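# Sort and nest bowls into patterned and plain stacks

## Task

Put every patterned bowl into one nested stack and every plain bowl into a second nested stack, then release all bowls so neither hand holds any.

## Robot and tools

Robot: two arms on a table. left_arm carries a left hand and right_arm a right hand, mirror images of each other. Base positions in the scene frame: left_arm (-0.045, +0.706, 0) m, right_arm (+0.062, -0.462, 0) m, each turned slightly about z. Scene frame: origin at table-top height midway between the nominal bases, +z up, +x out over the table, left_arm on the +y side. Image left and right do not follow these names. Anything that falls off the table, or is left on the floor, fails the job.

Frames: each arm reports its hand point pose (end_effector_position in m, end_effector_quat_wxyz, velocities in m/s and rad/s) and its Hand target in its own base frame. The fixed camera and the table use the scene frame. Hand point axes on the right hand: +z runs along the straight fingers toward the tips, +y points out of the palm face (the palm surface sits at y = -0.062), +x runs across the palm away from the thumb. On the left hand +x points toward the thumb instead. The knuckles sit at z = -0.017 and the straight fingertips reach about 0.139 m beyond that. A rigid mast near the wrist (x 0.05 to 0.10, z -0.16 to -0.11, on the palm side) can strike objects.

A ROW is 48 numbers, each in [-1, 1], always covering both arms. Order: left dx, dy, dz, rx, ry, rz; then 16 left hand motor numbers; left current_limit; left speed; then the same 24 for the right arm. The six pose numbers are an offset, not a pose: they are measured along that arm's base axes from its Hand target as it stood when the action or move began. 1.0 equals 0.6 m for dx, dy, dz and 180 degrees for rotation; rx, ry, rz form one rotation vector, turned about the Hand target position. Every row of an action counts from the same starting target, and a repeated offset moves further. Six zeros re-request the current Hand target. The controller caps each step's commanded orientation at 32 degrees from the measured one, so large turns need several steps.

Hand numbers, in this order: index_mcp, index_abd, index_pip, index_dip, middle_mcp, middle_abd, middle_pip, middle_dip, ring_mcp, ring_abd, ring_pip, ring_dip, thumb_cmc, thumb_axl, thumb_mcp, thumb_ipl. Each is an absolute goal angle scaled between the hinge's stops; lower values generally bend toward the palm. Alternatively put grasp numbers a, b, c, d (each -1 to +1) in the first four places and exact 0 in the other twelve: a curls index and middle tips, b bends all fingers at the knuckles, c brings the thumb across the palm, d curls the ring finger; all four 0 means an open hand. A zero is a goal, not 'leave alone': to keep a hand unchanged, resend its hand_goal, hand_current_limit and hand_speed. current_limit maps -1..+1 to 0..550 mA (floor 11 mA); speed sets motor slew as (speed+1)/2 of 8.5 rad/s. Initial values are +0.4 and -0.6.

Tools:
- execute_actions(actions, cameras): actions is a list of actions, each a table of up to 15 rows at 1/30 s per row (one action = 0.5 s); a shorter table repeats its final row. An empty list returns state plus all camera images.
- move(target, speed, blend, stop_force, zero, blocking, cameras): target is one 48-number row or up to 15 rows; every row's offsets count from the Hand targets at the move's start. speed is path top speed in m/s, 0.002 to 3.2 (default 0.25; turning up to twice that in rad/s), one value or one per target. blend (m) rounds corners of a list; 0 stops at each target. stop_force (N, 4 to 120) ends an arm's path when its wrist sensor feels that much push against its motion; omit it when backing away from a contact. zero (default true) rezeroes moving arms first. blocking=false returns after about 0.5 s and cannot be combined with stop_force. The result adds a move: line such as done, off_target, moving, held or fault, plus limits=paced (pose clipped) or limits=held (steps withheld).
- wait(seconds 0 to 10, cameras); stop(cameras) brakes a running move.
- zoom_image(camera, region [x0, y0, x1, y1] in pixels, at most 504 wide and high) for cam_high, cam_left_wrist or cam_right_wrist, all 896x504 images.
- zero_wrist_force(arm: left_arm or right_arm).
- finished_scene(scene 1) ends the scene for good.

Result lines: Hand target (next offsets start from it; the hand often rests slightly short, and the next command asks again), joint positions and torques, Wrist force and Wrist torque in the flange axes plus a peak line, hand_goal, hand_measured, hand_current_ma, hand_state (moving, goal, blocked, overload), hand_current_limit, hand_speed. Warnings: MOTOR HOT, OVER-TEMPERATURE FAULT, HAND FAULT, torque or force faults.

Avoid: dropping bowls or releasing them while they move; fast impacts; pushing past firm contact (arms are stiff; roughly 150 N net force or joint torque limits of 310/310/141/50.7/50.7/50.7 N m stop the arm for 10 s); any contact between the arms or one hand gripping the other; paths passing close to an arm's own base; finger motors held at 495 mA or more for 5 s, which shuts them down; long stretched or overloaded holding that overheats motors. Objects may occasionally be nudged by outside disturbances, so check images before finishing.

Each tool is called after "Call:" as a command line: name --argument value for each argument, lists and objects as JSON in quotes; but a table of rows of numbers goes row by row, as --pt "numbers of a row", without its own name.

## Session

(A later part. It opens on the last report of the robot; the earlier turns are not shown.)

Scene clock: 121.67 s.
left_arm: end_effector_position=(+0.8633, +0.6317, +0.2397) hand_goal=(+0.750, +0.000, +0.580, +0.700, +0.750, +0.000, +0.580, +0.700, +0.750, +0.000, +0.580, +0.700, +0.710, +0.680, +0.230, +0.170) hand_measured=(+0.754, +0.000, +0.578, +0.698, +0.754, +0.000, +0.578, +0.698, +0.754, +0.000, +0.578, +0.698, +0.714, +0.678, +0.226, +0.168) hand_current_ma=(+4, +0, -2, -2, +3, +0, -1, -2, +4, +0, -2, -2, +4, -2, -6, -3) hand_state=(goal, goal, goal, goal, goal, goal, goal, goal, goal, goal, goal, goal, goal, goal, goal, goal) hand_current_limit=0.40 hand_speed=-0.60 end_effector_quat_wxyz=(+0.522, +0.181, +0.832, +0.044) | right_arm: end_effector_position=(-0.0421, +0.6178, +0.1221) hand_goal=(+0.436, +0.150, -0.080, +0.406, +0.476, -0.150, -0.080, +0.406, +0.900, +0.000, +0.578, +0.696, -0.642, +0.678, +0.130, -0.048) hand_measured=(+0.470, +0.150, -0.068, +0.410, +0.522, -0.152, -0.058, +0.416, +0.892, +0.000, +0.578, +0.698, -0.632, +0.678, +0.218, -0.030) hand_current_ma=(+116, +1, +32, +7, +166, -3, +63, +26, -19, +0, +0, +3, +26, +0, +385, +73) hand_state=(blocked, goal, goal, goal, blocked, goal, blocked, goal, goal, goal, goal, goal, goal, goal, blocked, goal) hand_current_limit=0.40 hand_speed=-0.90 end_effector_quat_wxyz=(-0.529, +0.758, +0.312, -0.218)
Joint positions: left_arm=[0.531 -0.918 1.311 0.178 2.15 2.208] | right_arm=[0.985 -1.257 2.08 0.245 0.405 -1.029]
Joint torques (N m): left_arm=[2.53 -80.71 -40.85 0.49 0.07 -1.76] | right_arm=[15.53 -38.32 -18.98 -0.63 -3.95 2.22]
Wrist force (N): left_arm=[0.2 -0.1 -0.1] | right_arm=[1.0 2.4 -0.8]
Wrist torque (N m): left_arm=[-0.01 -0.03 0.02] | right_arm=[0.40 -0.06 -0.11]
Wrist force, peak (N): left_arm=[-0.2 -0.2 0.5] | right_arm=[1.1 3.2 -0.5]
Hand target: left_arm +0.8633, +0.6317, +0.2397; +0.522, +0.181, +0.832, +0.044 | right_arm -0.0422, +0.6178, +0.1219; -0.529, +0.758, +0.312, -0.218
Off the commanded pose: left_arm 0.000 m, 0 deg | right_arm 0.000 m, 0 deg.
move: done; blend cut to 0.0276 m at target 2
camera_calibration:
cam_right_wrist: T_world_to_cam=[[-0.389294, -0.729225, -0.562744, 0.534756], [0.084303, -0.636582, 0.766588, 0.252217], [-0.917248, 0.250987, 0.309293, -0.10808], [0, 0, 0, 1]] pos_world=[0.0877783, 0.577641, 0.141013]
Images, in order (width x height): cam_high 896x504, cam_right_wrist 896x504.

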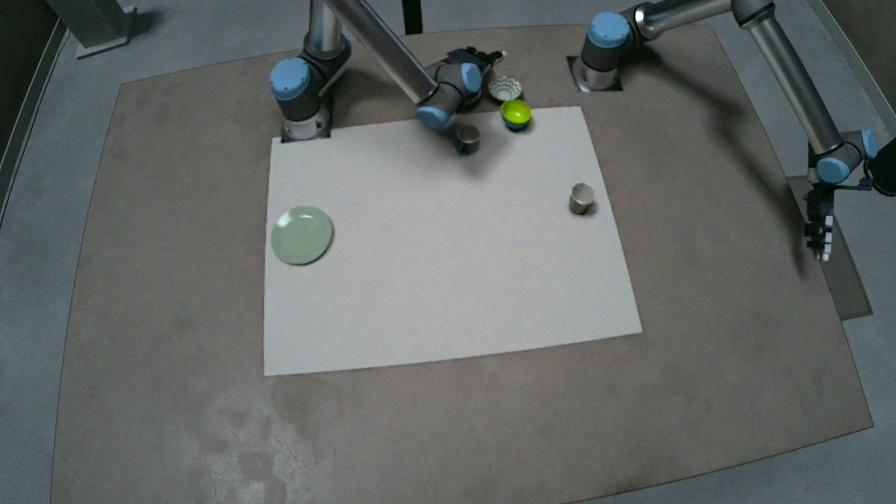

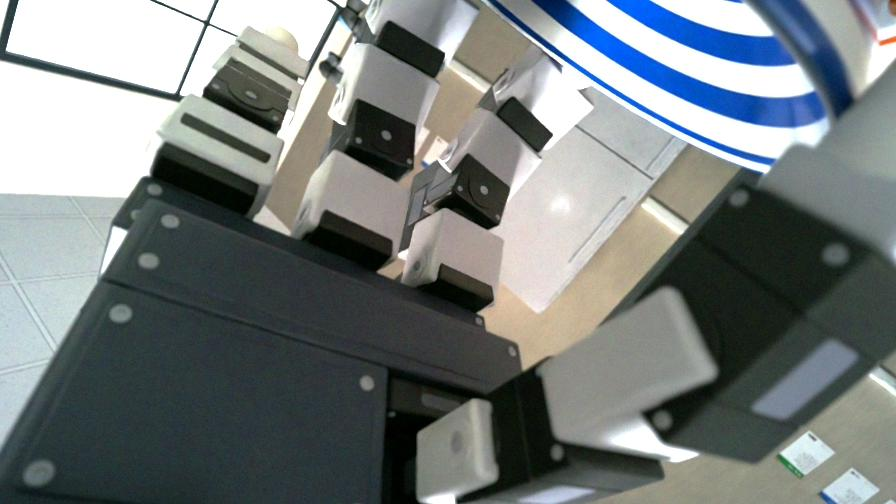

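Call:
move --target '[0,0,0,0,0,0,0,0,0,0,0,0,0,0,0,0,0,0,0,0,0,0,0.4,-0.6,0,0,-0.035,0,0,0,0.435,0.15,-0.08,0.406,0.475,-0.15,-0.08,0.406,0.9,0.0,0.577,0.696,-0.643,0.677,0.13,-0.049,0.4,-0.9]' --speed 0.015 --stop_force 5 --cameras '["cam_right_wrist","cam_high"]'

Call:
zoom_image --camera "cam_high" --region '[430, 50, 510, 120]'

Scene clock: 124.57 s.
left_arm: end_effector_position=(+0.8633, +0.6317, +0.2397) hand_goal=(+0.750, +0.000, +0.580, +0.700, +0.750, +0.000, +0.580, +0.700, +0.750, +0.000, +0.580, +0.700, +0.710, +0.680, +0.230, +0.170) hand_measured=(+0.754, +0.000, +0.578, +0.698, +0.754, +0.000, +0.578, +0.698, +0.754, +0.000, +0.578, +0.698, +0.714, +0.678, +0.226, +0.168) hand_current_ma=(+4, +0, -2, -2, +3, +0, -1, -2, +4, +0, -2, -2, +4, -2, -6, -3) hand_state=(goal, goal, goal, goal, goal, goal, goal, goal, goal, goal, goal, goal, goal, goal, goal, goal) hand_current_limit=0.40 hand_speed=-0.60 end_effector_quat_wxyz=(+0.522, +0.181, +0.832, +0.044) | right_arm: end_effector_position=(-0.0422, +0.6178, +0.1010) hand_goal=(+0.436, +0.150, -0.080, +0.406, +0.476, -0.150, -0.080, +0.406, +0.900, +0.000, +0.578, +0.696, -0.642, +0.678, +0.130, -0.048) hand_measured=(+0.472, +0.150, -0.058, +0.412, +0.532, -0.152, -0.052, +0.416, +0.892, +0.000, +0.578, +0.698, -0.634, +0.678, +0.206, -0.028) hand_current_ma=(+126, +1, +64, +15, +213, -3, +83, +28, -19, +0, +0, +3, +18, +0, +385, +84) hand_state=(blocked, goal, blocked, goal, blocked, goal, blocked, goal, goal, goal, goal, goal, goal, goal, blocked, blocked) hand_current_limit=0.40 hand_speed=-0.90 end_effector_quat_wxyz=(-0.529, +0.758, +0.312, -0.218)
Joint positions: left_arm=[0.531 -0.918 1.311 0.178 2.15 2.208] | right_arm=[0.985 -1.228 2.09 0.204 0.405 -1.029]
Joint torques (N m): left_arm=[1.95 -79.13 -41.86 -0.1 0.27 -1.57] | right_arm=[11.3 -39.46 -16.61 -0.56 1.13 2.13]
Wrist force (N): left_arm=[0.0 -0.2 0.1] | right_arm=[0.4 -0.2 -0.5]
Wrist torque (N m): left_arm=[-0.04 0.00 0.00] | right_arm=[0.48 -0.06 -0.23]
Wrist force, peak (N): left_arm=[-0.3 0.2 0.3] | right_arm=[0.7 -3.0 -0.9]
Hand target: left_arm +0.8633, +0.6317, +0.2397; +0.522, +0.181, +0.832, +0.044 | right_arm -0.0422, +0.6178, +0.1009; -0.529, +0.758, +0.312, -0.218
Off the commanded pose: left_arm 0.000 m, 0 deg | right_arm 0.000 m, 0 deg.
move: done
camera_calibration:
cam_right_wrist: T_world_to_cam=[[-0.389288, -0.729272, -0.562688, 0.522902], [0.0843314, -0.636528, 0.766629, 0.268353], [-0.917248, 0.250987, 0.309293, -0.101554], [0, 0, 0, 1]] pos_world=[0.0877783, 0.577641, 0.119913]
Images, in order (width x height): cam_high 896x504, cam_right_wrist 896x504.

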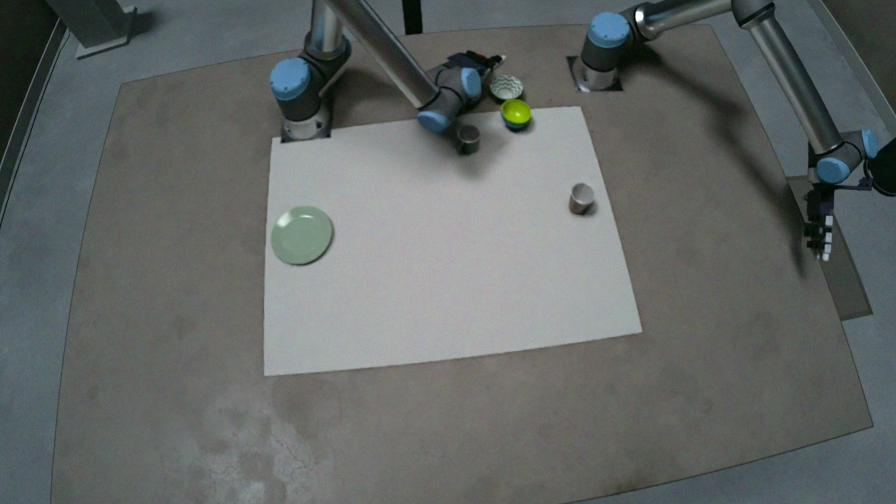

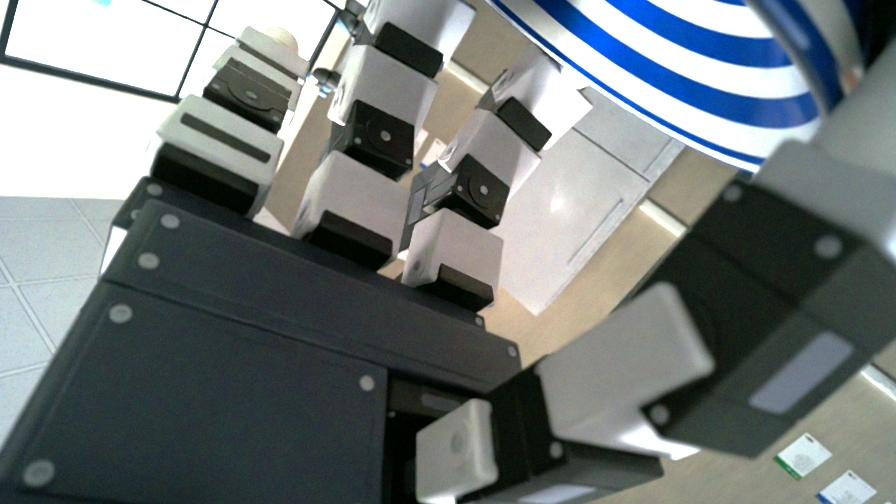

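Scaled by 6.300 from the camera's 896x504 image, which has a finer 1280x720 frame.

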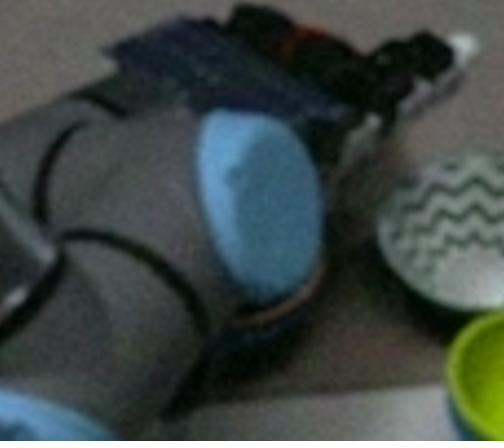

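Call:
move --pt "0 0 0 0 0 0 0 0 0 0 0 0 0 0 0 0 0 0 0 0 0 0 0.4 -0.6 0 0 0 0 0 0 0.455 0.15 -0.08 0.406 0.502 -0.15 -0.08 0.406 0.9 0.0 0.577 0.696 -0.643 0.677 0.165 -0.049 0.4 -0.95" --pt "0 0 0 0 0 0 0 0 0 0 0 0 0 0 0 0 0 0 0 0 0 0 0.4 -0.6 0 0 0 0 0 0 0.468 0.15 -0.08 0.406 0.522 -0.15 -0.08 0.406 0.9 0.0 0.577 0.696 -0.643 0.677 0.195 -0.049 0.4 -0.95" --pt "0 0 0 0 0 0 0 0 0 0 0 0 0 0 0 0 0 0 0 0 0 0 0.4 -0.6 0 0 0 0 0 0 0.54 0.15 -0.08 0.406 0.57 -0.15 -0.08 0.406 0.9 0.0 0.577 0.696 -0.643 0.677 0.26 -0.049 0.4 -0.95" --pt "0 0 0 0 0 0 0 0 0 0 0 0 0 0 0 0 0 0 0 0 0 0 0.4 -0.6 0 0 0 0 0 0 0.66 0.15 -0.08 0.406 0.66 -0.15 -0.08 0.406 0.9 0.0 0.577 0.696 -0.643 0.677 0.303 -0.049 0.4 -0.9" --speed 0.1 --cameras '["cam_right_wrist"]'

Scene clock: 129.07 s.
left_arm: end_effector_position=(+0.8633, +0.6317, +0.2397) hand_goal=(+0.750, +0.000, +0.580, +0.700, +0.750, +0.000, +0.580, +0.700, +0.750, +0.000, +0.580, +0.700, +0.710, +0.680, +0.230, +0.170) hand_measured=(+0.754, +0.000, +0.578, +0.698, +0.754, +0.000, +0.578, +0.698, +0.754, +0.000, +0.578, +0.698, +0.714, +0.678, +0.226, +0.168) hand_current_ma=(+4, +0, -2, -2, +3, +0, -1, -2, +4, +0, -2, -2, +4, -2, -6, -3) hand_state=(goal, goal, goal, goal, goal, goal, goal, goal, goal, goal, goal, goal, goal, goal, goal, goal) hand_current_limit=0.40 hand_speed=-0.60 end_effector_quat_wxyz=(+0.522, +0.181, +0.832, +0.044) | right_arm: end_effector_position=(-0.0422, +0.6178, +0.1009) hand_goal=(+0.660, +0.150, -0.080, +0.406, +0.660, -0.150, -0.080, +0.406, +0.900, +0.000, +0.578, +0.696, -0.642, +0.678, +0.304, -0.048) hand_measured=(+0.640, +0.150, -0.078, +0.408, +0.640, -0.152, -0.078, +0.410, +0.892, +0.000, +0.578, +0.698, -0.638, +0.678, +0.300, -0.046) hand_current_ma=(-64, +1, +3, +5, -65, -3, +3, +6, -19, +0, +0, +3, +7, +0, -14, +5) hand_state=(blocked, goal, goal, goal, blocked, goal, goal, goal, goal, goal, goal, goal, goal, goal, goal, goal) hand_current_limit=0.40 hand_speed=-0.90 end_effector_quat_wxyz=(-0.529, +0.758, +0.312, -0.218)
Joint positions: left_arm=[0.531 -0.918 1.311 0.178 2.15 2.208] | right_arm=[0.985 -1.228 2.09 0.204 0.405 -1.029]
Joint torques (N m): left_arm=[2.81 -81.42 -42.44 0.42 0.27 -1.5] | right_arm=[15.86 -46.61 -19.42 1.9 -1.84 2.11]
Wrist force (N): left_arm=[-0.4 0.1 0.1] | right_arm=[1.1 0.0 -1.2]
Wrist torque (N m): left_arm=[0.01 0.03 -0.03] | right_arm=[0.32 -0.13 -0.15]
Wrist force, peak (N): left_arm=[-0.5 0.1 -0.1] | right_arm=[1.2 2.4 -0.9]
Hand target: left_arm +0.8633, +0.6317, +0.2397; +0.522, +0.181, +0.832, +0.044 | right_arm -0.0422, +0.6178, +0.1009; -0.529, +0.758, +0.312, -0.218
Off the commanded pose: left_arm 0.000 m, 0 deg | right_arm 0.000 m, 0 deg.
move: done
camera_calibration:
cam_right_wrist: T_world_to_cam=[[-0.389283, -0.729308, -0.562645, 0.52286], [0.084353, -0.636487, 0.766661, 0.268401], [-0.917248, 0.250987, 0.309293, -0.101523], [0, 0, 0, 1]] pos_world=[0.0877783, 0.577641, 0.119813]
Images, in order (width x height): cam_right_wrist 896x504.

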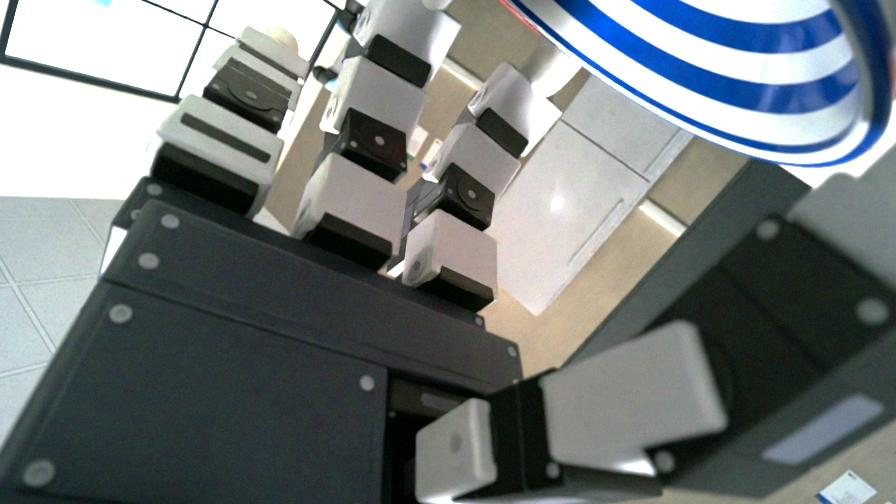

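Call:
move --pt "0 0 0 0 0 0 0 0 0 0 0 0 0 0 0 0 0 0 0 0 0 0 0.4 -0.6 0 0 0.2167 0 0 0 0.685 0.15 -0.08 0.406 0.685 -0.15 -0.08 0.406 0.9 0.0 0.577 0.696 -0.643 0.677 0.303 -0.049 0.4 -0.9" --pt "0 0 0 0 0 0 0 0 0 0 0 0 0 0 0 0 0 0 0 0 0 0 0.4 -0.6 -0.0072 0.2778 0.2167 0 0 -0.0944 0.685 0.15 -0.08 0.406 0.685 -0.15 -0.08 0.406 0.9 0.0 0.577 0.696 -0.643 0.677 0.303 -0.049 0.4 -0.9" --pt "0 0 0 0 0 0 0 0 0 0 0 0 0 0 0 0 0 0 0 0 0 0 0.4 -0.6 -0.0072 0.2778 0.0485 0 0 -0.0944 0.685 0.15 -0.08 0.406 0.685 -0.15 -0.08 0.406 0.9 0.0 0.577 0.696 -0.643 0.677 0.303 -0.049 0.4 -0.9" --speed '[0.12, 0.25, 0.2]' --blend '[0.04, 0.04, 0]' --cameras '["cam_right_wrist","cam_high"]'

Call:
zoom_image --camera "cam_high" --region '[430, 40, 550, 140]'

Scene clock: 132.50 s.
left_arm: end_effector_position=(+0.8633, +0.6317, +0.2397) hand_goal=(+0.750, +0.000, +0.580, +0.700, +0.750, +0.000, +0.580, +0.700, +0.750, +0.000, +0.580, +0.700, +0.710, +0.680, +0.230, +0.170) hand_measured=(+0.754, +0.000, +0.578, +0.698, +0.754, +0.000, +0.578, +0.698, +0.754, +0.000, +0.578, +0.698, +0.714, +0.678, +0.226, +0.168) hand_current_ma=(+4, +0, -2, -2, +3, +0, -1, -2, +4, +0, -2, -2, +4, -2, -6, -3) hand_state=(goal, goal, goal, goal, goal, goal, goal, goal, goal, goal, goal, goal, goal, goal, goal, goal) hand_current_limit=0.40 hand_speed=-0.60 end_effector_quat_wxyz=(+0.522, +0.181, +0.832, +0.044) | right_arm: end_effector_position=(-0.0465, +0.7844, +0.1302) hand_goal=(+0.686, +0.150, -0.080, +0.406, +0.686, -0.150, -0.080, +0.406, +0.900, +0.000, +0.578, +0.696, -0.642, +0.678, +0.304, -0.048) hand_measured=(+0.666, +0.150, -0.078, +0.408, +0.666, -0.152, -0.078, +0.410, +0.892, +0.000, +0.578, +0.698, -0.640, +0.678, +0.300, -0.046) hand_current_ma=(-59, +1, +3, +5, -60, -3, +3, +6, -19, +0, +0, +3, +6, +0, -12, +5) hand_state=(goal, goal, goal, goal, goal, goal, goal, goal, goal, goal, goal, goal, goal, goal, goal, goal) hand_current_limit=0.40 hand_speed=-0.90 end_effector_quat_wxyz=(-0.556, +0.796, +0.196, -0.138)
Joint positions: left_arm=[0.531 -0.918 1.311 0.178 2.15 2.208] | right_arm=[1.176 -1.223 1.899 -0.154 0.763 -0.393]
Joint torques (N m): left_arm=[4.79 -81.28 -40.89 1.16 -0.08 -1.85] | right_arm=[16.09 -50.14 -25.76 -3.29 2.58 2.13]
Wrist force (N): left_arm=[-0.2 0.0 -0.1] | right_arm=[1.0 -0.6 -2.2]
Wrist torque (N m): left_arm=[0.02 0.00 -0.01] | right_arm=[0.34 -0.09 -0.15]
Wrist force, peak (N): left_arm=[-0.2 -0.2 0.4] | right_arm=[1.1 -1.3 -2.7]
Hand target: left_arm +0.8633, +0.6317, +0.2397; +0.522, +0.181, +0.832, +0.044 | right_arm -0.0465, +0.7845, +0.1300; -0.556, +0.796, +0.196, -0.138
Off the commanded pose: left_arm 0.000 m, 0 deg | right_arm 0.000 m, 0 deg.
move: done
camera_calibration:
cam_right_wrist: T_world_to_cam=[[-0.585343, -0.58376, -0.56267, 0.535961], [-0.10537, -0.633325, 0.766679, 0.341099], [-0.803909, 0.508059, 0.309202, -0.352704], [0, 0, 0, 1]] pos_world=[0.066121, 0.708093, 0.149113]
Images, in order (width x height): cam_high 896x504, cam_right_wrist 896x504.

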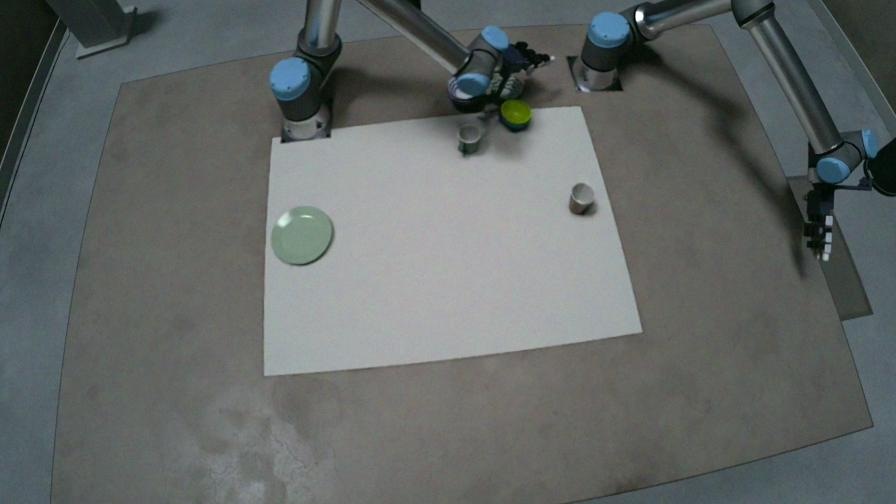

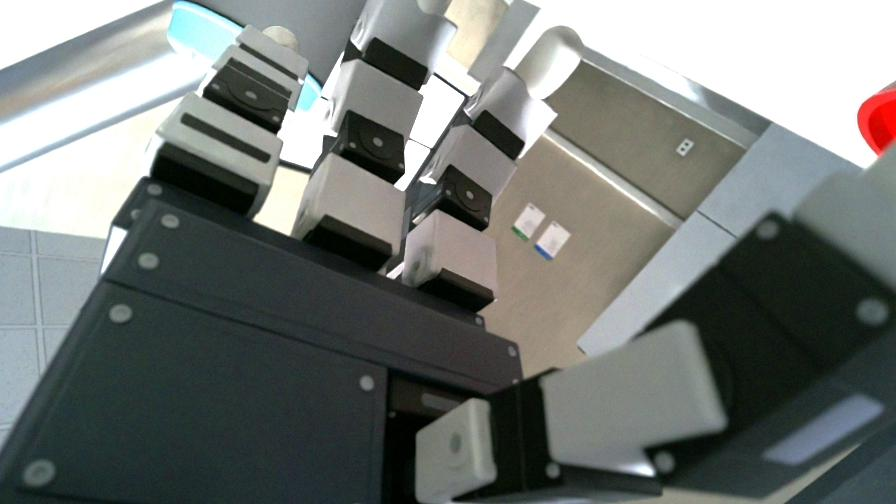

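Scaled by 4.200 from the camera's 896x504 image, which has a finer 1280x720 frame.

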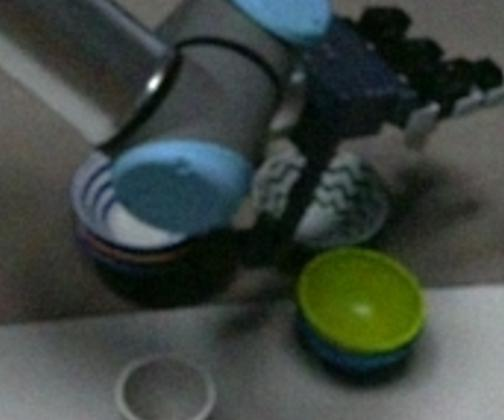

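Call:
move --target '[0,0,0,0,0,0,0,0,0,0,0,0,0,0,0,0,0,0,0,0,0,0,0.4,-0.6,0,0,-0.105,0,0,0,0.685,0.15,-0.08,0.406,0.685,-0.15,-0.08,0.406,0.9,0.0,0.577,0.696,-0.643,0.677,0.303,-0.049,0.4,-0.9]' --speed 0.1 --stop_force 8 --cameras '["cam_right_wrist","cam_high"]'

Call:
zoom_image --camera "cam_high" --region '[430, 40, 550, 140]'

Scene clock: 135.10 s.
left_arm: end_effector_position=(+0.8633, +0.6317, +0.2397) hand_goal=(+0.750, +0.000, +0.580, +0.700, +0.750, +0.000, +0.580, +0.700, +0.750, +0.000, +0.580, +0.700, +0.710, +0.680, +0.230, +0.170) hand_measured=(+0.754, +0.000, +0.578, +0.698, +0.754, +0.000, +0.578, +0.698, +0.754, +0.000, +0.578, +0.698, +0.714, +0.678, +0.226, +0.168) hand_current_ma=(+4, +0, -2, -2, +3, +0, -1, -2, +4, +0, -2, -2, +4, -2, -6, -3) hand_state=(goal, goal, goal, goal, goal, goal, goal, goal, goal, goal, goal, goal, goal, goal, goal, goal) hand_current_limit=0.40 hand_speed=-0.60 end_effector_quat_wxyz=(+0.522, +0.181, +0.832, +0.044) | right_arm: end_effector_position=(-0.0465, +0.7845, +0.0671) hand_goal=(+0.686, +0.150, -0.080, +0.406, +0.686, -0.150, -0.080, +0.406, +0.900, +0.000, +0.578, +0.696, -0.642, +0.678, +0.304, -0.048) hand_measured=(+0.666, +0.150, -0.078, +0.408, +0.666, -0.152, -0.078, +0.410, +0.892, +0.000, +0.578, +0.698, -0.640, +0.678, +0.300, -0.046) hand_current_ma=(-59, +1, +3, +5, -60, -3, +3, +6, -19, +0, +0, +3, +6, +0, -12, +5) hand_state=(goal, goal, goal, goal, goal, goal, goal, goal, goal, goal, goal, goal, goal, goal, goal, goal) hand_current_limit=0.40 hand_speed=-0.90 end_effector_quat_wxyz=(-0.556, +0.796, +0.196, -0.138)
Joint positions: left_arm=[0.531 -0.918 1.311 0.178 2.15 2.208] | right_arm=[1.176 -1.149 1.935 -0.263 0.763 -0.393]
Joint torques (N m): left_arm=[1.9 -78.37 -41.18 0.79 0.64 -2.11] | right_arm=[16.71 -50.58 -21.55 -3.26 -1.3 1.8]
Wrist force (N): left_arm=[-0.1 -0.3 0.1] | right_arm=[1.2 0.2 -1.7]
Wrist torque (N m): left_arm=[-0.04 0.00 0.00] | right_arm=[0.34 -0.10 -0.07]
Wrist force, peak (N): left_arm=[-0.3 0.3 0.3] | right_arm=[1.5 -0.2 -2.8]
Hand target: left_arm +0.8633, +0.6317, +0.2397; +0.522, +0.181, +0.832, +0.044 | right_arm -0.0465, +0.7845, +0.0670; -0.556, +0.796, +0.196, -0.138
Off the commanded pose: left_arm 0.000 m, 0 deg | right_arm 0.000 m, 0 deg.
move: done
camera_calibration:
cam_right_wrist: T_world_to_cam=[[-0.585383, -0.583696, -0.562695, 0.500416], [-0.10534, -0.633396, 0.766624, 0.389529], [-0.803884, 0.508043, 0.309293, -0.333192], [0, 0, 0, 1]] pos_world=[0.0661211, 0.708093, 0.086013]
Images, in order (width x height): cam_high 896x504, cam_right_wrist 896x504.

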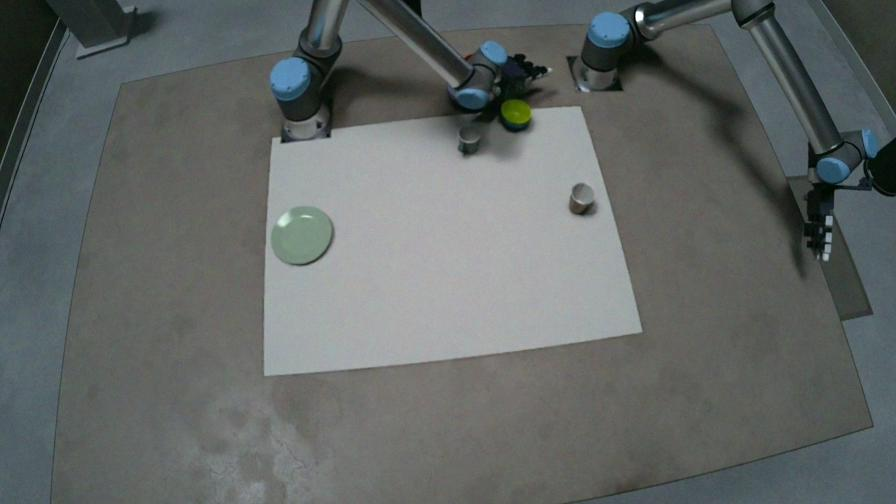

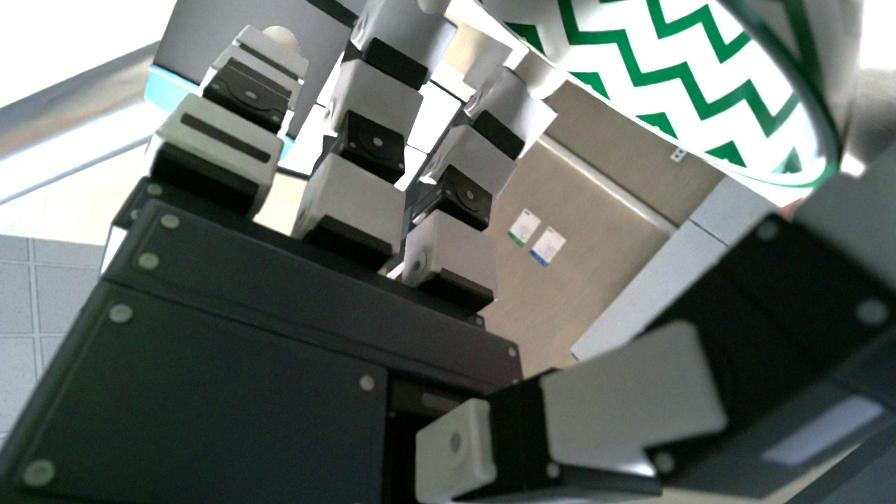

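Scaled by 4.200 from the camera's 896x504 image, which has a finer 1280x720 frame.

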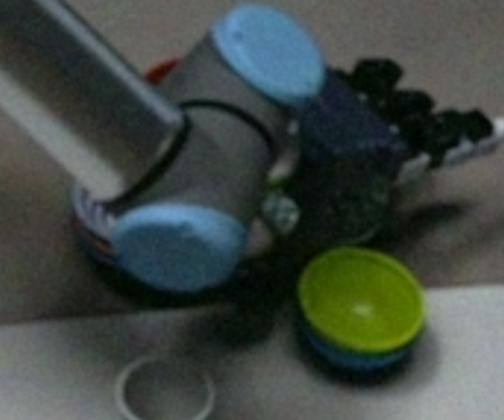

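Call:
move --target '[0,0,0,0,0,0,0,0,0,0,0,0,0,0,0,0,0,0,0,0,0,0,0.4,-0.6,0,0,0,0,0,0,0.48,0.15,-0.08,0.406,0.48,-0.15,-0.08,0.406,0.9,0.0,0.577,0.696,-0.643,0.677,0.16,-0.049,0.4,-0.9]'

Scene clock: 136.17 s.
left_arm: end_effector_position=(+0.8633, +0.6317, +0.2397) hand_goal=(+0.750, +0.000, +0.580, +0.700, +0.750, +0.000, +0.580, +0.700, +0.750, +0.000, +0.580, +0.700, +0.710, +0.680, +0.230, +0.170) hand_measured=(+0.754, +0.000, +0.578, +0.698, +0.754, +0.000, +0.578, +0.698, +0.754, +0.000, +0.578, +0.698, +0.714, +0.678, +0.226, +0.168) hand_current_ma=(+4, +0, -2, -2, +3, +0, -1, -2, +4, +0, -2, -2, +4, -2, -6, -3) hand_state=(goal, goal, goal, goal, goal, goal, goal, goal, goal, goal, goal, goal, goal, goal, goal, goal) hand_current_limit=0.40 hand_speed=-0.60 end_effector_quat_wxyz=(+0.522, +0.181, +0.832, +0.044) | right_arm: end_effector_position=(-0.0465, +0.7845, +0.0670) hand_goal=(+0.480, +0.150, -0.080, +0.406, +0.480, -0.150, -0.080, +0.406, +0.900, +0.000, +0.578, +0.696, -0.642, +0.678, +0.160, -0.048) hand_measured=(+0.508, +0.150, -0.076, +0.408, +0.548, -0.152, -0.064, +0.410, +0.892, +0.000, +0.578, +0.698, -0.638, +0.678, +0.208, -0.040) hand_current_ma=(+96, +1, +6, +5, +267, -3, +46, +7, -19, +0, +0, +3, +10, +0, +226, +29) hand_state=(blocked, goal, goal, goal, blocked, goal, goal, goal, goal, goal, goal, goal, goal, goal, blocked, goal) hand_current_limit=0.40 hand_speed=-0.90 end_effector_quat_wxyz=(-0.556, +0.796, +0.196, -0.138)
Joint positions: left_arm=[0.531 -0.918 1.311 0.178 2.15 2.208] | right_arm=[1.176 -1.149 1.935 -0.263 0.763 -0.393]
Joint torques (N m): left_arm=[0.57 -81.1 -40.71 0.53 0.4 -1.48] | right_arm=[16.32 -52.05 -22.82 -2.87 1.25 2.28]
Wrist force (N): left_arm=[-0.2 0.1 0.1] | right_arm=[0.8 -3.7 -3.0]
Wrist torque (N m): left_arm=[0.00 0.01 -0.02] | right_arm=[0.34 -0.09 -0.11]
Wrist force, peak (N): left_arm=[0.2 -0.3 0.4] | right_arm=[0.8 -4.0 -3.4]
Hand target: left_arm +0.8633, +0.6317, +0.2397; +0.522, +0.181, +0.832, +0.044 | right_arm -0.0465, +0.7845, +0.0670; -0.556, +0.796, +0.196, -0.138
Off the commanded pose: left_arm 0.000 m, 0 deg | right_arm 0.000 m, 0 deg.
move: done

Call:
move --pt "0 0 0 0 0 0 0 0 0 0 0 0 0 0 0 0 0 0 0 0 0 0 0.4 -0.6 0 0 0 0 0 0 0.462 0.15 -0.08 0.406 0.495 -0.15 -0.08 0.406 0.9 0.0 0.577 0.696 -0.643 0.677 0.115 -0.049 0.4 -0.9" --pt "0 0 0 0 0 0 0 0 0 0 0 0 0 0 0 0 0 0 0 0 0 0 0.4 -0.6 0 0 0.05 0 0 0 0.462 0.15 -0.08 0.406 0.495 -0.15 -0.08 0.406 0.9 0.0 0.577 0.696 -0.643 0.677 0.115 -0.049 0.4 -0.9" --speed 0.06 --cameras '["cam_right_wrist"]'

Scene clock: 138.03 s.
left_arm: end_effector_position=(+0.8633, +0.6317, +0.2397) hand_goal=(+0.750, +0.000, +0.580, +0.700, +0.750, +0.000, +0.580, +0.700, +0.750, +0.000, +0.580, +0.700, +0.710, +0.680, +0.230, +0.170) hand_measured=(+0.754, +0.000, +0.578, +0.698, +0.754, +0.000, +0.578, +0.698, +0.754, +0.000, +0.578, +0.698, +0.714, +0.678, +0.226, +0.168) hand_current_ma=(+4, +0, -2, -2, +3, +0, -1, -2, +4, +0, -2, -2, +4, -2, -6, -3) hand_state=(goal, goal, goal, goal, goal, goal, goal, goal, goal, goal, goal, goal, goal, goal, goal, goal) hand_current_limit=0.40 hand_speed=-0.60 end_effector_quat_wxyz=(+0.522, +0.181, +0.832, +0.044) | right_arm: end_effector_position=(-0.0465, +0.7845, +0.0969) hand_goal=(+0.462, +0.150, -0.080, +0.406, +0.496, -0.150, -0.080, +0.406, +0.900, +0.000, +0.578, +0.696, -0.642, +0.678, +0.116, -0.048) hand_measured=(+0.498, +0.150, -0.068, +0.410, +0.542, -0.152, -0.058, +0.416, +0.892, +0.000, +0.578, +0.698, -0.634, +0.678, +0.200, -0.030) hand_current_ma=(+128, +1, +31, +7, +172, -3, +62, +25, -19, +0, +0, +3, +20, +0, +385, +70) hand_state=(blocked, goal, goal, goal, blocked, goal, blocked, goal, goal, goal, goal, goal, goal, goal, blocked, goal) hand_current_limit=0.40 hand_speed=-0.90 end_effector_quat_wxyz=(-0.556, +0.796, +0.196, -0.138)
Joint positions: left_arm=[0.531 -0.918 1.311 0.178 2.15 2.208] | right_arm=[1.176 -1.185 1.919 -0.212 0.763 -0.393]
Joint torques (N m): left_arm=[2.22 -84.63 -42.25 1.13 0.91 -1.75] | right_arm=[6.52 -70.88 -43.72 3.85 1.17 -1.57]
Wrist force (N): left_arm=[-0.1 -0.1 0.0] | right_arm=[0.7 2.0 -1.0]
Wrist torque (N m): left_arm=[-0.01 0.01 -0.01] | right_arm=[0.41 -0.05 -0.16]
Wrist force, peak (N): left_arm=[-0.4 0.1 0.3] | right_arm=[0.7 -4.6 -5.2]
Hand target: left_arm +0.8633, +0.6317, +0.2397; +0.522, +0.181, +0.832, +0.044 | right_arm -0.0465, +0.7845, +0.0970; -0.556, +0.796, +0.196, -0.138
Off the commanded pose: left_arm 0.000 m, 0 deg | right_arm 0.000 m, 0 deg.
move: done
camera_calibration:
cam_right_wrist: T_world_to_cam=[[-0.585389, -0.583732, -0.562652, 0.517147], [-0.105308, -0.633364, 0.766656, 0.366644], [-0.803884, 0.508043, 0.309292, -0.342489], [0, 0, 0, 1]] pos_world=[0.066021, 0.708093, 0.115813]
Images, in order (width x height): cam_right_wrist 896x504.

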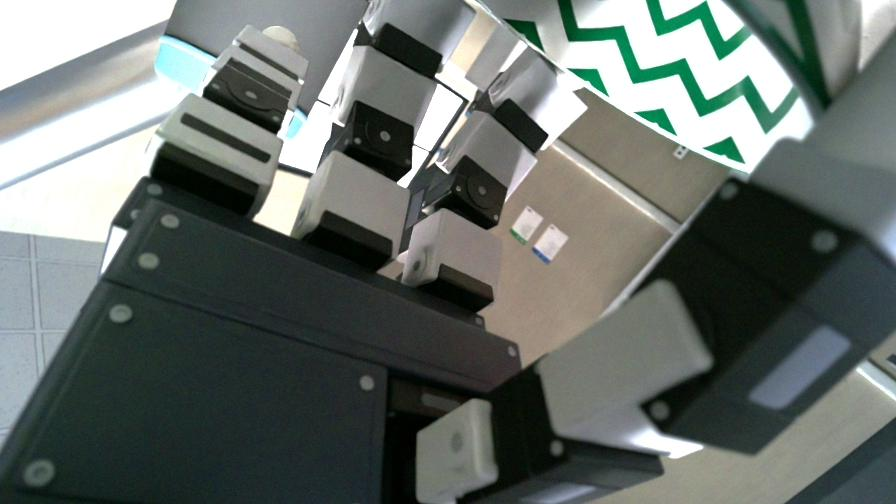

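Call:
move --pt "0 0 0 0 0 0 0 0 0 0 0 0 0 0 0 0 0 0 0 0 0 0 0.4 -0.6 0 0 0.1718 0 0 0 0.462 0.15 -0.08 0.406 0.495 -0.15 -0.08 0.406 0.9 0.0 0.577 0.696 -0.643 0.677 0.115 -0.049 0.4 -0.9" --pt "0 0 0 0 0 0 0 0 0 0 0 0 0 0 0 0 0 0 0 0 0 0 0.4 -0.6 0.0145 -0.273 0.1718 0 0 0 0.462 0.15 -0.08 0.406 0.495 -0.15 -0.08 0.406 0.9 0.0 0.577 0.696 -0.643 0.677 0.115 -0.049 0.4 -0.9" --pt "0 0 0 0 0 0 0 0 0 0 0 0 0 0 0 0 0 0 0 0 0 0 0.4 -0.6 0.0145 -0.273 0.08 0 0 0 0.462 0.15 -0.08 0.406 0.495 -0.15 -0.08 0.406 0.9 0.0 0.577 0.696 -0.643 0.677 0.115 -0.049 0.4 -0.9" --speed '[0.15, 0.2, 0.12]' --blend '[0.03, 0.03, 0]' --cameras '["cam_right_wrist","cam_high"]'

Call:
zoom_image --camera "cam_high" --region '[430, 50, 510, 120]'

Scene clock: 141.97 s.
left_arm: end_effector_position=(+0.8633, +0.6317, +0.2397) hand_goal=(+0.750, +0.000, +0.580, +0.700, +0.750, +0.000, +0.580, +0.700, +0.750, +0.000, +0.580, +0.700, +0.710, +0.680, +0.230, +0.170) hand_measured=(+0.754, +0.000, +0.578, +0.698, +0.754, +0.000, +0.578, +0.698, +0.754, +0.000, +0.578, +0.698, +0.714, +0.678, +0.226, +0.168) hand_current_ma=(+4, +0, -2, -2, +3, +0, -1, -2, +4, +0, -2, -2, +4, -2, -6, -3) hand_state=(goal, goal, goal, goal, goal, goal, goal, goal, goal, goal, goal, goal, goal, goal, goal, goal) hand_current_limit=0.40 hand_speed=-0.60 end_effector_quat_wxyz=(+0.522, +0.181, +0.832, +0.044) | right_arm: end_effector_position=(-0.0378, +0.6207, +0.1452) hand_goal=(+0.462, +0.150, -0.080, +0.406, +0.496, -0.150, -0.080, +0.406, +0.900, +0.000, +0.578, +0.696, -0.642, +0.678, +0.116, -0.048) hand_measured=(+0.498, +0.150, -0.068, +0.410, +0.542, -0.152, -0.058, +0.416, +0.892, +0.000, +0.578, +0.698, -0.632, +0.678, +0.198, -0.030) hand_current_ma=(+125, +1, +34, +8, +168, -3, +65, +27, -19, +0, +0, +3, +24, +0, +385, +73) hand_state=(blocked, goal, goal, goal, blocked, goal, blocked, goal, goal, goal, goal, goal, goal, goal, blocked, goal) hand_current_limit=0.40 hand_speed=-0.90 end_effector_quat_wxyz=(-0.556, +0.796, +0.196, -0.138)
Joint positions: left_arm=[0.531 -0.918 1.311 0.178 2.15 2.208] | right_arm=[1.014 -1.456 2.189 -0.104 0.626 -0.531]
Joint torques (N m): left_arm=[4.21 -80.4 -41.63 0.52 0.35 -1.68] | right_arm=[-6.98 -25.71 -23.61 -2.31 -4.27 2.47]
Wrist force (N): left_arm=[0.2 -0.2 0.1] | right_arm=[0.9 2.3 -1.6]
Wrist torque (N m): left_arm=[-0.02 -0.04 0.02] | right_arm=[0.43 0.01 0.00]
Wrist force, peak (N): left_arm=[-0.6 0.1 0.2] | right_arm=[0.6 2.8 -1.7]
Hand target: left_arm +0.8633, +0.6317, +0.2397; +0.522, +0.181, +0.832, +0.044 | right_arm -0.0378, +0.6207, +0.1450; -0.556, +0.796, +0.196, -0.138
Off the commanded pose: left_arm 0.000 m, 0 deg | right_arm 0.000 m, 0 deg.
move: done; blend cut to 0.0275 m at target 2
camera_calibration:
cam_right_wrist: T_world_to_cam=[[-0.585338, -0.583723, -0.562715, 0.453802], [-0.105404, -0.633359, 0.766646, 0.226793], [-0.803909, 0.508059, 0.309202, -0.267208], [0, 0, 0, 1]] pos_world=[0.074721, 0.544293, 0.164113]
Images, in order (width x height): cam_high 896x504, cam_right_wrist 896x504.

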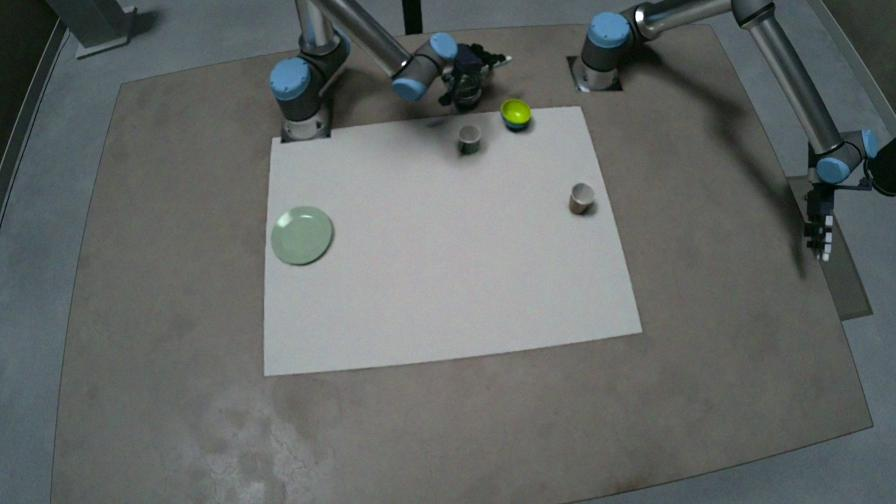

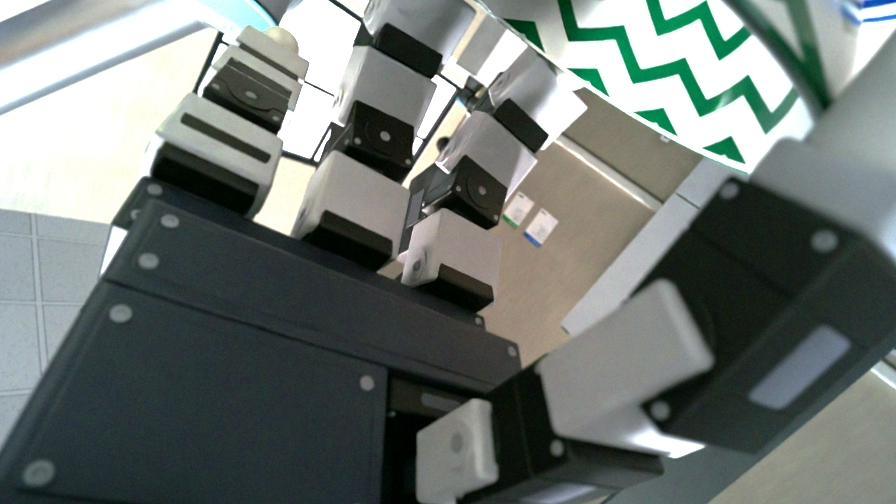

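Scaled by 6.300 from the camera's 896x504 image, which has a finer 1280x720 frame.

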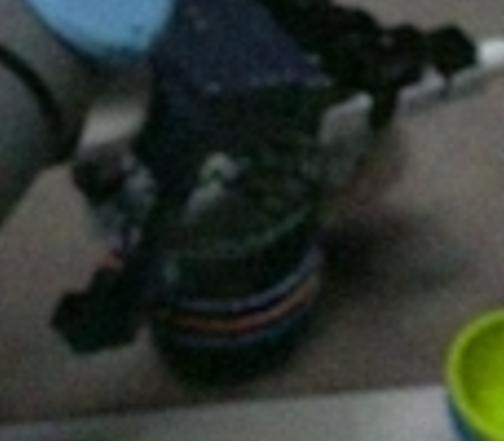

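Call:
move --target '[0,0,0,0,0,0,0,0,0,0,0,0,0,0,0,0,0,0,0,0,0,0,0.4,-0.6,0,0,-0.0467,0,0,0,0.462,0.15,-0.08,0.406,0.495,-0.15,-0.08,0.406,0.9,0.0,0.577,0.696,-0.643,0.677,0.115,-0.049,0.4,-0.9]' --speed 0.018 --stop_force 5 --cameras '["cam_right_wrist","cam_high"]'

Call:
zoom_image --camera "cam_high" --region '[430, 50, 510, 120]'

Scene clock: 145.00 s.
left_arm: end_effector_position=(+0.8633, +0.6317, +0.2397) hand_goal=(+0.750, +0.000, +0.580, +0.700, +0.750, +0.000, +0.580, +0.700, +0.750, +0.000, +0.580, +0.700, +0.710, +0.680, +0.230, +0.170) hand_measured=(+0.754, +0.000, +0.578, +0.698, +0.754, +0.000, +0.578, +0.698, +0.754, +0.000, +0.578, +0.698, +0.714, +0.678, +0.226, +0.168) hand_current_ma=(+4, +0, -2, -2, +3, +0, -1, -2, +4, +0, -2, -2, +4, -2, -6, -3) hand_state=(goal, goal, goal, goal, goal, goal, goal, goal, goal, goal, goal, goal, goal, goal, goal, goal) hand_current_limit=0.40 hand_speed=-0.60 end_effector_quat_wxyz=(+0.522, +0.181, +0.832, +0.044) | right_arm: end_effector_position=(-0.0378, +0.6207, +0.1170) hand_goal=(+0.462, +0.150, -0.080, +0.406, +0.496, -0.150, -0.080, +0.406, +0.900, +0.000, +0.578, +0.696, -0.642, +0.678, +0.116, -0.048) hand_measured=(+0.498, +0.150, -0.066, +0.410, +0.542, -0.152, -0.058, +0.416, +0.892, +0.000, +0.578, +0.698, -0.632, +0.678, +0.198, -0.030) hand_current_ma=(+125, +1, +39, +8, +168, -3, +68, +27, -19, +0, +0, +3, +24, +0, +385, +73) hand_state=(blocked, goal, goal, goal, blocked, goal, blocked, goal, goal, goal, goal, goal, goal, goal, blocked, goal) hand_current_limit=0.40 hand_speed=-0.90 end_effector_quat_wxyz=(-0.556, +0.796, +0.196, -0.138)
Joint positions: left_arm=[0.531 -0.918 1.311 0.178 2.15 2.208] | right_arm=[1.014 -1.417 2.21 -0.165 0.626 -0.531]
Joint torques (N m): left_arm=[2.38 -80.68 -41.81 0.43 0.34 -2.11] | right_arm=[-0.05 -32.2 -20.47 -2.39 -2.14 2.38]
Wrist force (N): left_arm=[0.0 -0.1 0.0] | right_arm=[0.1 1.6 -0.8]
Wrist torque (N m): left_arm=[-0.01 0.00 0.00] | right_arm=[0.42 0.00 -0.10]
Wrist force, peak (N): left_arm=[-0.3 -0.3 0.2] | right_arm=[1.1 2.7 -1.9]
Hand target: left_arm +0.8633, +0.6317, +0.2397; +0.522, +0.181, +0.832, +0.044 | right_arm -0.0378, +0.6207, +0.1170; -0.556, +0.796, +0.196, -0.138
Off the commanded pose: left_arm 0.000 m, 0 deg | right_arm 0.000 m, 0 deg.
move: done
camera_calibration:
cam_right_wrist: T_world_to_cam=[[-0.585383, -0.583696, -0.562695, 0.437978], [-0.10534, -0.633396, 0.766624, 0.248441], [-0.803884, 0.508043, 0.309293, -0.258414], [0, 0, 0, 1]] pos_world=[0.0748211, 0.544293, 0.135913]
Images, in order (width x height): cam_high 896x504, cam_right_wrist 896x504.

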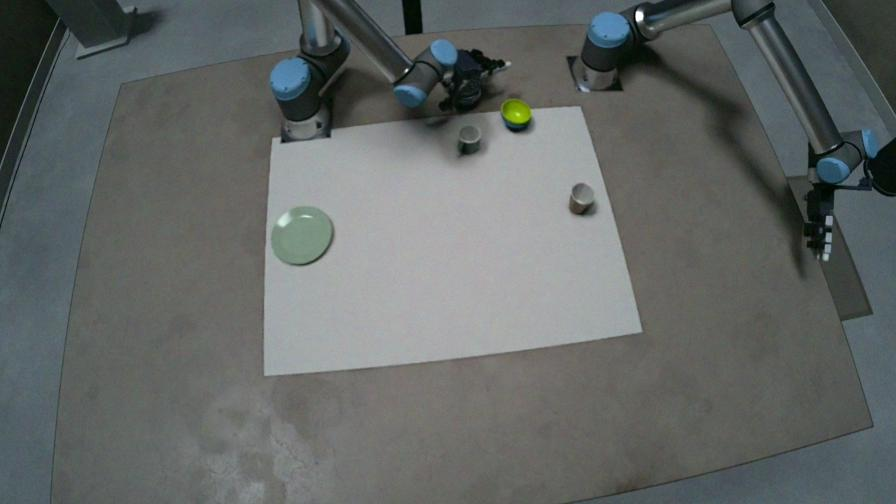

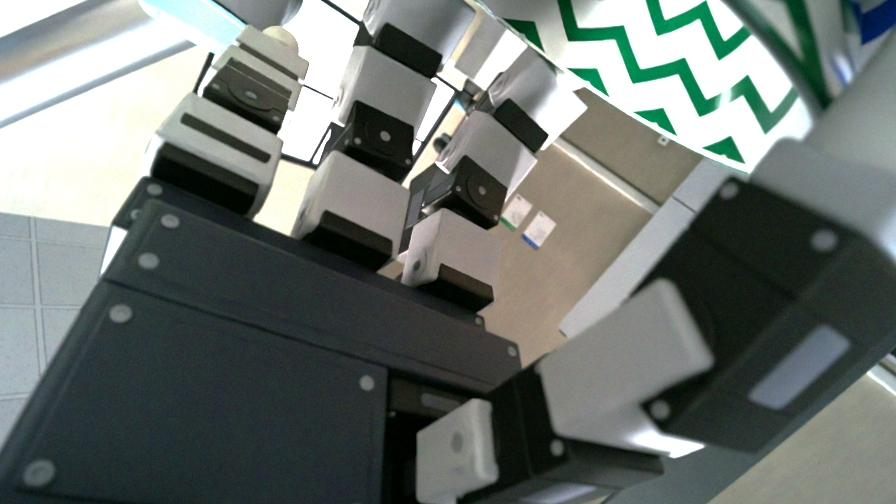

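Scaled by 6.300 from the camera's 896x504 image, which has a finer 1280x720 frame.

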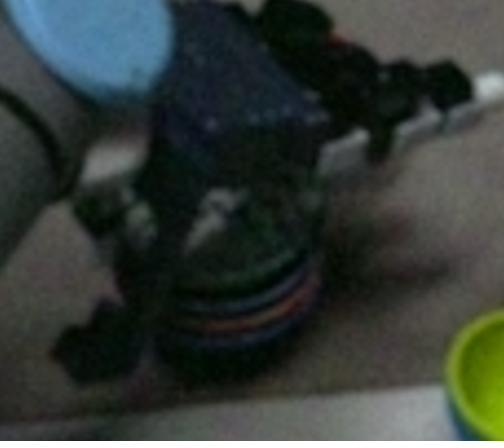

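Call:
move --target '[0,0,0,0,0,0,0,0,0,0,0,0,0,0,0,0,0,0,0,0,0,0,0.4,-0.6,0,0,-0.0167,0,0,0,0.462,0.15,-0.08,0.406,0.495,-0.15,-0.08,0.406,0.9,0.0,0.577,0.696,-0.643,0.677,0.115,-0.049,0.4,-0.9]' --speed 0.01 --stop_force 4 --cameras '["cam_high"]'

Call:
zoom_image --camera "cam_high" --region '[430, 50, 510, 120]'

Scene clock: 147.20 s.
left_arm: end_effector_position=(+0.8633, +0.6317, +0.2397) hand_goal=(+0.750, +0.000, +0.580, +0.700, +0.750, +0.000, +0.580, +0.700, +0.750, +0.000, +0.580, +0.700, +0.710, +0.680, +0.230, +0.170) hand_measured=(+0.754, +0.000, +0.578, +0.698, +0.754, +0.000, +0.578, +0.698, +0.754, +0.000, +0.578, +0.698, +0.714, +0.678, +0.226, +0.168) hand_current_ma=(+4, +0, -2, -2, +3, +0, -1, -2, +4, +0, -2, -2, +4, -2, -6, -3) hand_state=(goal, goal, goal, goal, goal, goal, goal, goal, goal, goal, goal, goal, goal, goal, goal, goal) hand_current_limit=0.40 hand_speed=-0.60 end_effector_quat_wxyz=(+0.522, +0.181, +0.832, +0.044) | right_arm: end_effector_position=(-0.0378, +0.6206, +0.1113) hand_goal=(+0.462, +0.150, -0.080, +0.406, +0.496, -0.150, -0.080, +0.406, +0.900, +0.000, +0.578, +0.696, -0.642, +0.678, +0.116, -0.048) hand_measured=(+0.494, +0.150, -0.062, +0.412, +0.540, -0.152, -0.054, +0.420, +0.892, +0.000, +0.578, +0.698, -0.630, +0.678, +0.194, -0.022) hand_current_ma=(+107, +1, +50, +12, +156, -3, +82, +38, -19, +0, +0, +3, +32, +0, +385, +112) hand_state=(blocked, goal, goal, goal, blocked, goal, blocked, goal, goal, goal, goal, goal, goal, goal, blocked, blocked) hand_current_limit=0.40 hand_speed=-0.90 end_effector_quat_wxyz=(-0.556, +0.796, +0.196, -0.138)
Joint positions: left_arm=[0.531 -0.918 1.311 0.178 2.15 2.208] | right_arm=[1.014 -1.408 2.214 -0.177 0.626 -0.531]
Joint torques (N m): left_arm=[1.57 -78.57 -40.84 0.63 0.55 -2.53] | right_arm=[6.75 -49.82 -39.03 4.59 0.58 -0.41]
Wrist force (N): left_arm=[0.1 -0.1 0.0] | right_arm=[0.2 -0.1 -3.2]
Wrist torque (N m): left_arm=[-0.01 -0.03 0.01] | right_arm=[0.09 0.05 -0.14]
Wrist force, peak (N): left_arm=[0.1 -0.6 0.1] | right_arm=[0.1 -2.3 -4.6]
Hand target: left_arm +0.8633, +0.6317, +0.2397; +0.522, +0.181, +0.832, +0.044 | right_arm -0.0378, +0.6206, +0.1113; -0.556, +0.796, +0.196, -0.138 (not the last commanded pose)
Off the commanded pose: left_arm 0.000 m, 0 deg | right_arm 0.004 m, 0 deg.
move: contact (right_arm)
Images, in order (width x height): cam_high 896x504.

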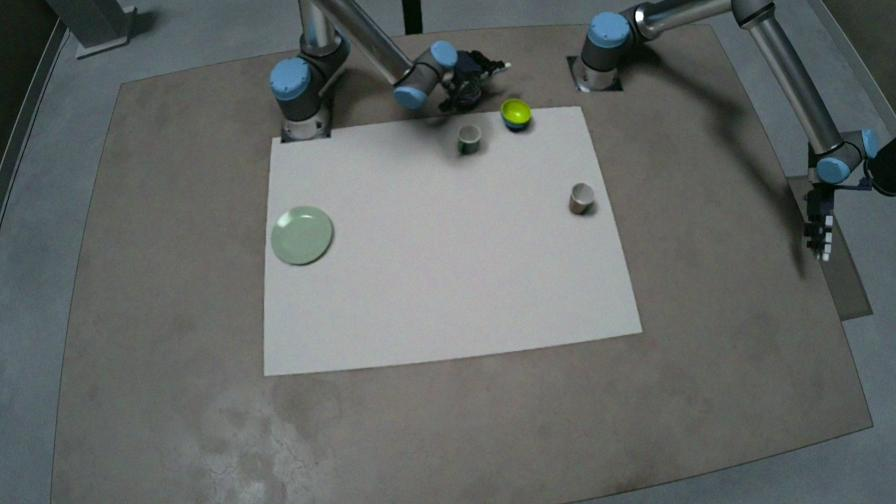

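Scaled by 6.300 from the camera's 896x504 image, which has a finer 1280x720 frame.

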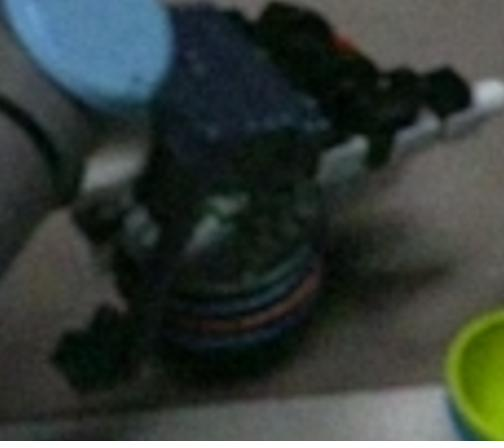

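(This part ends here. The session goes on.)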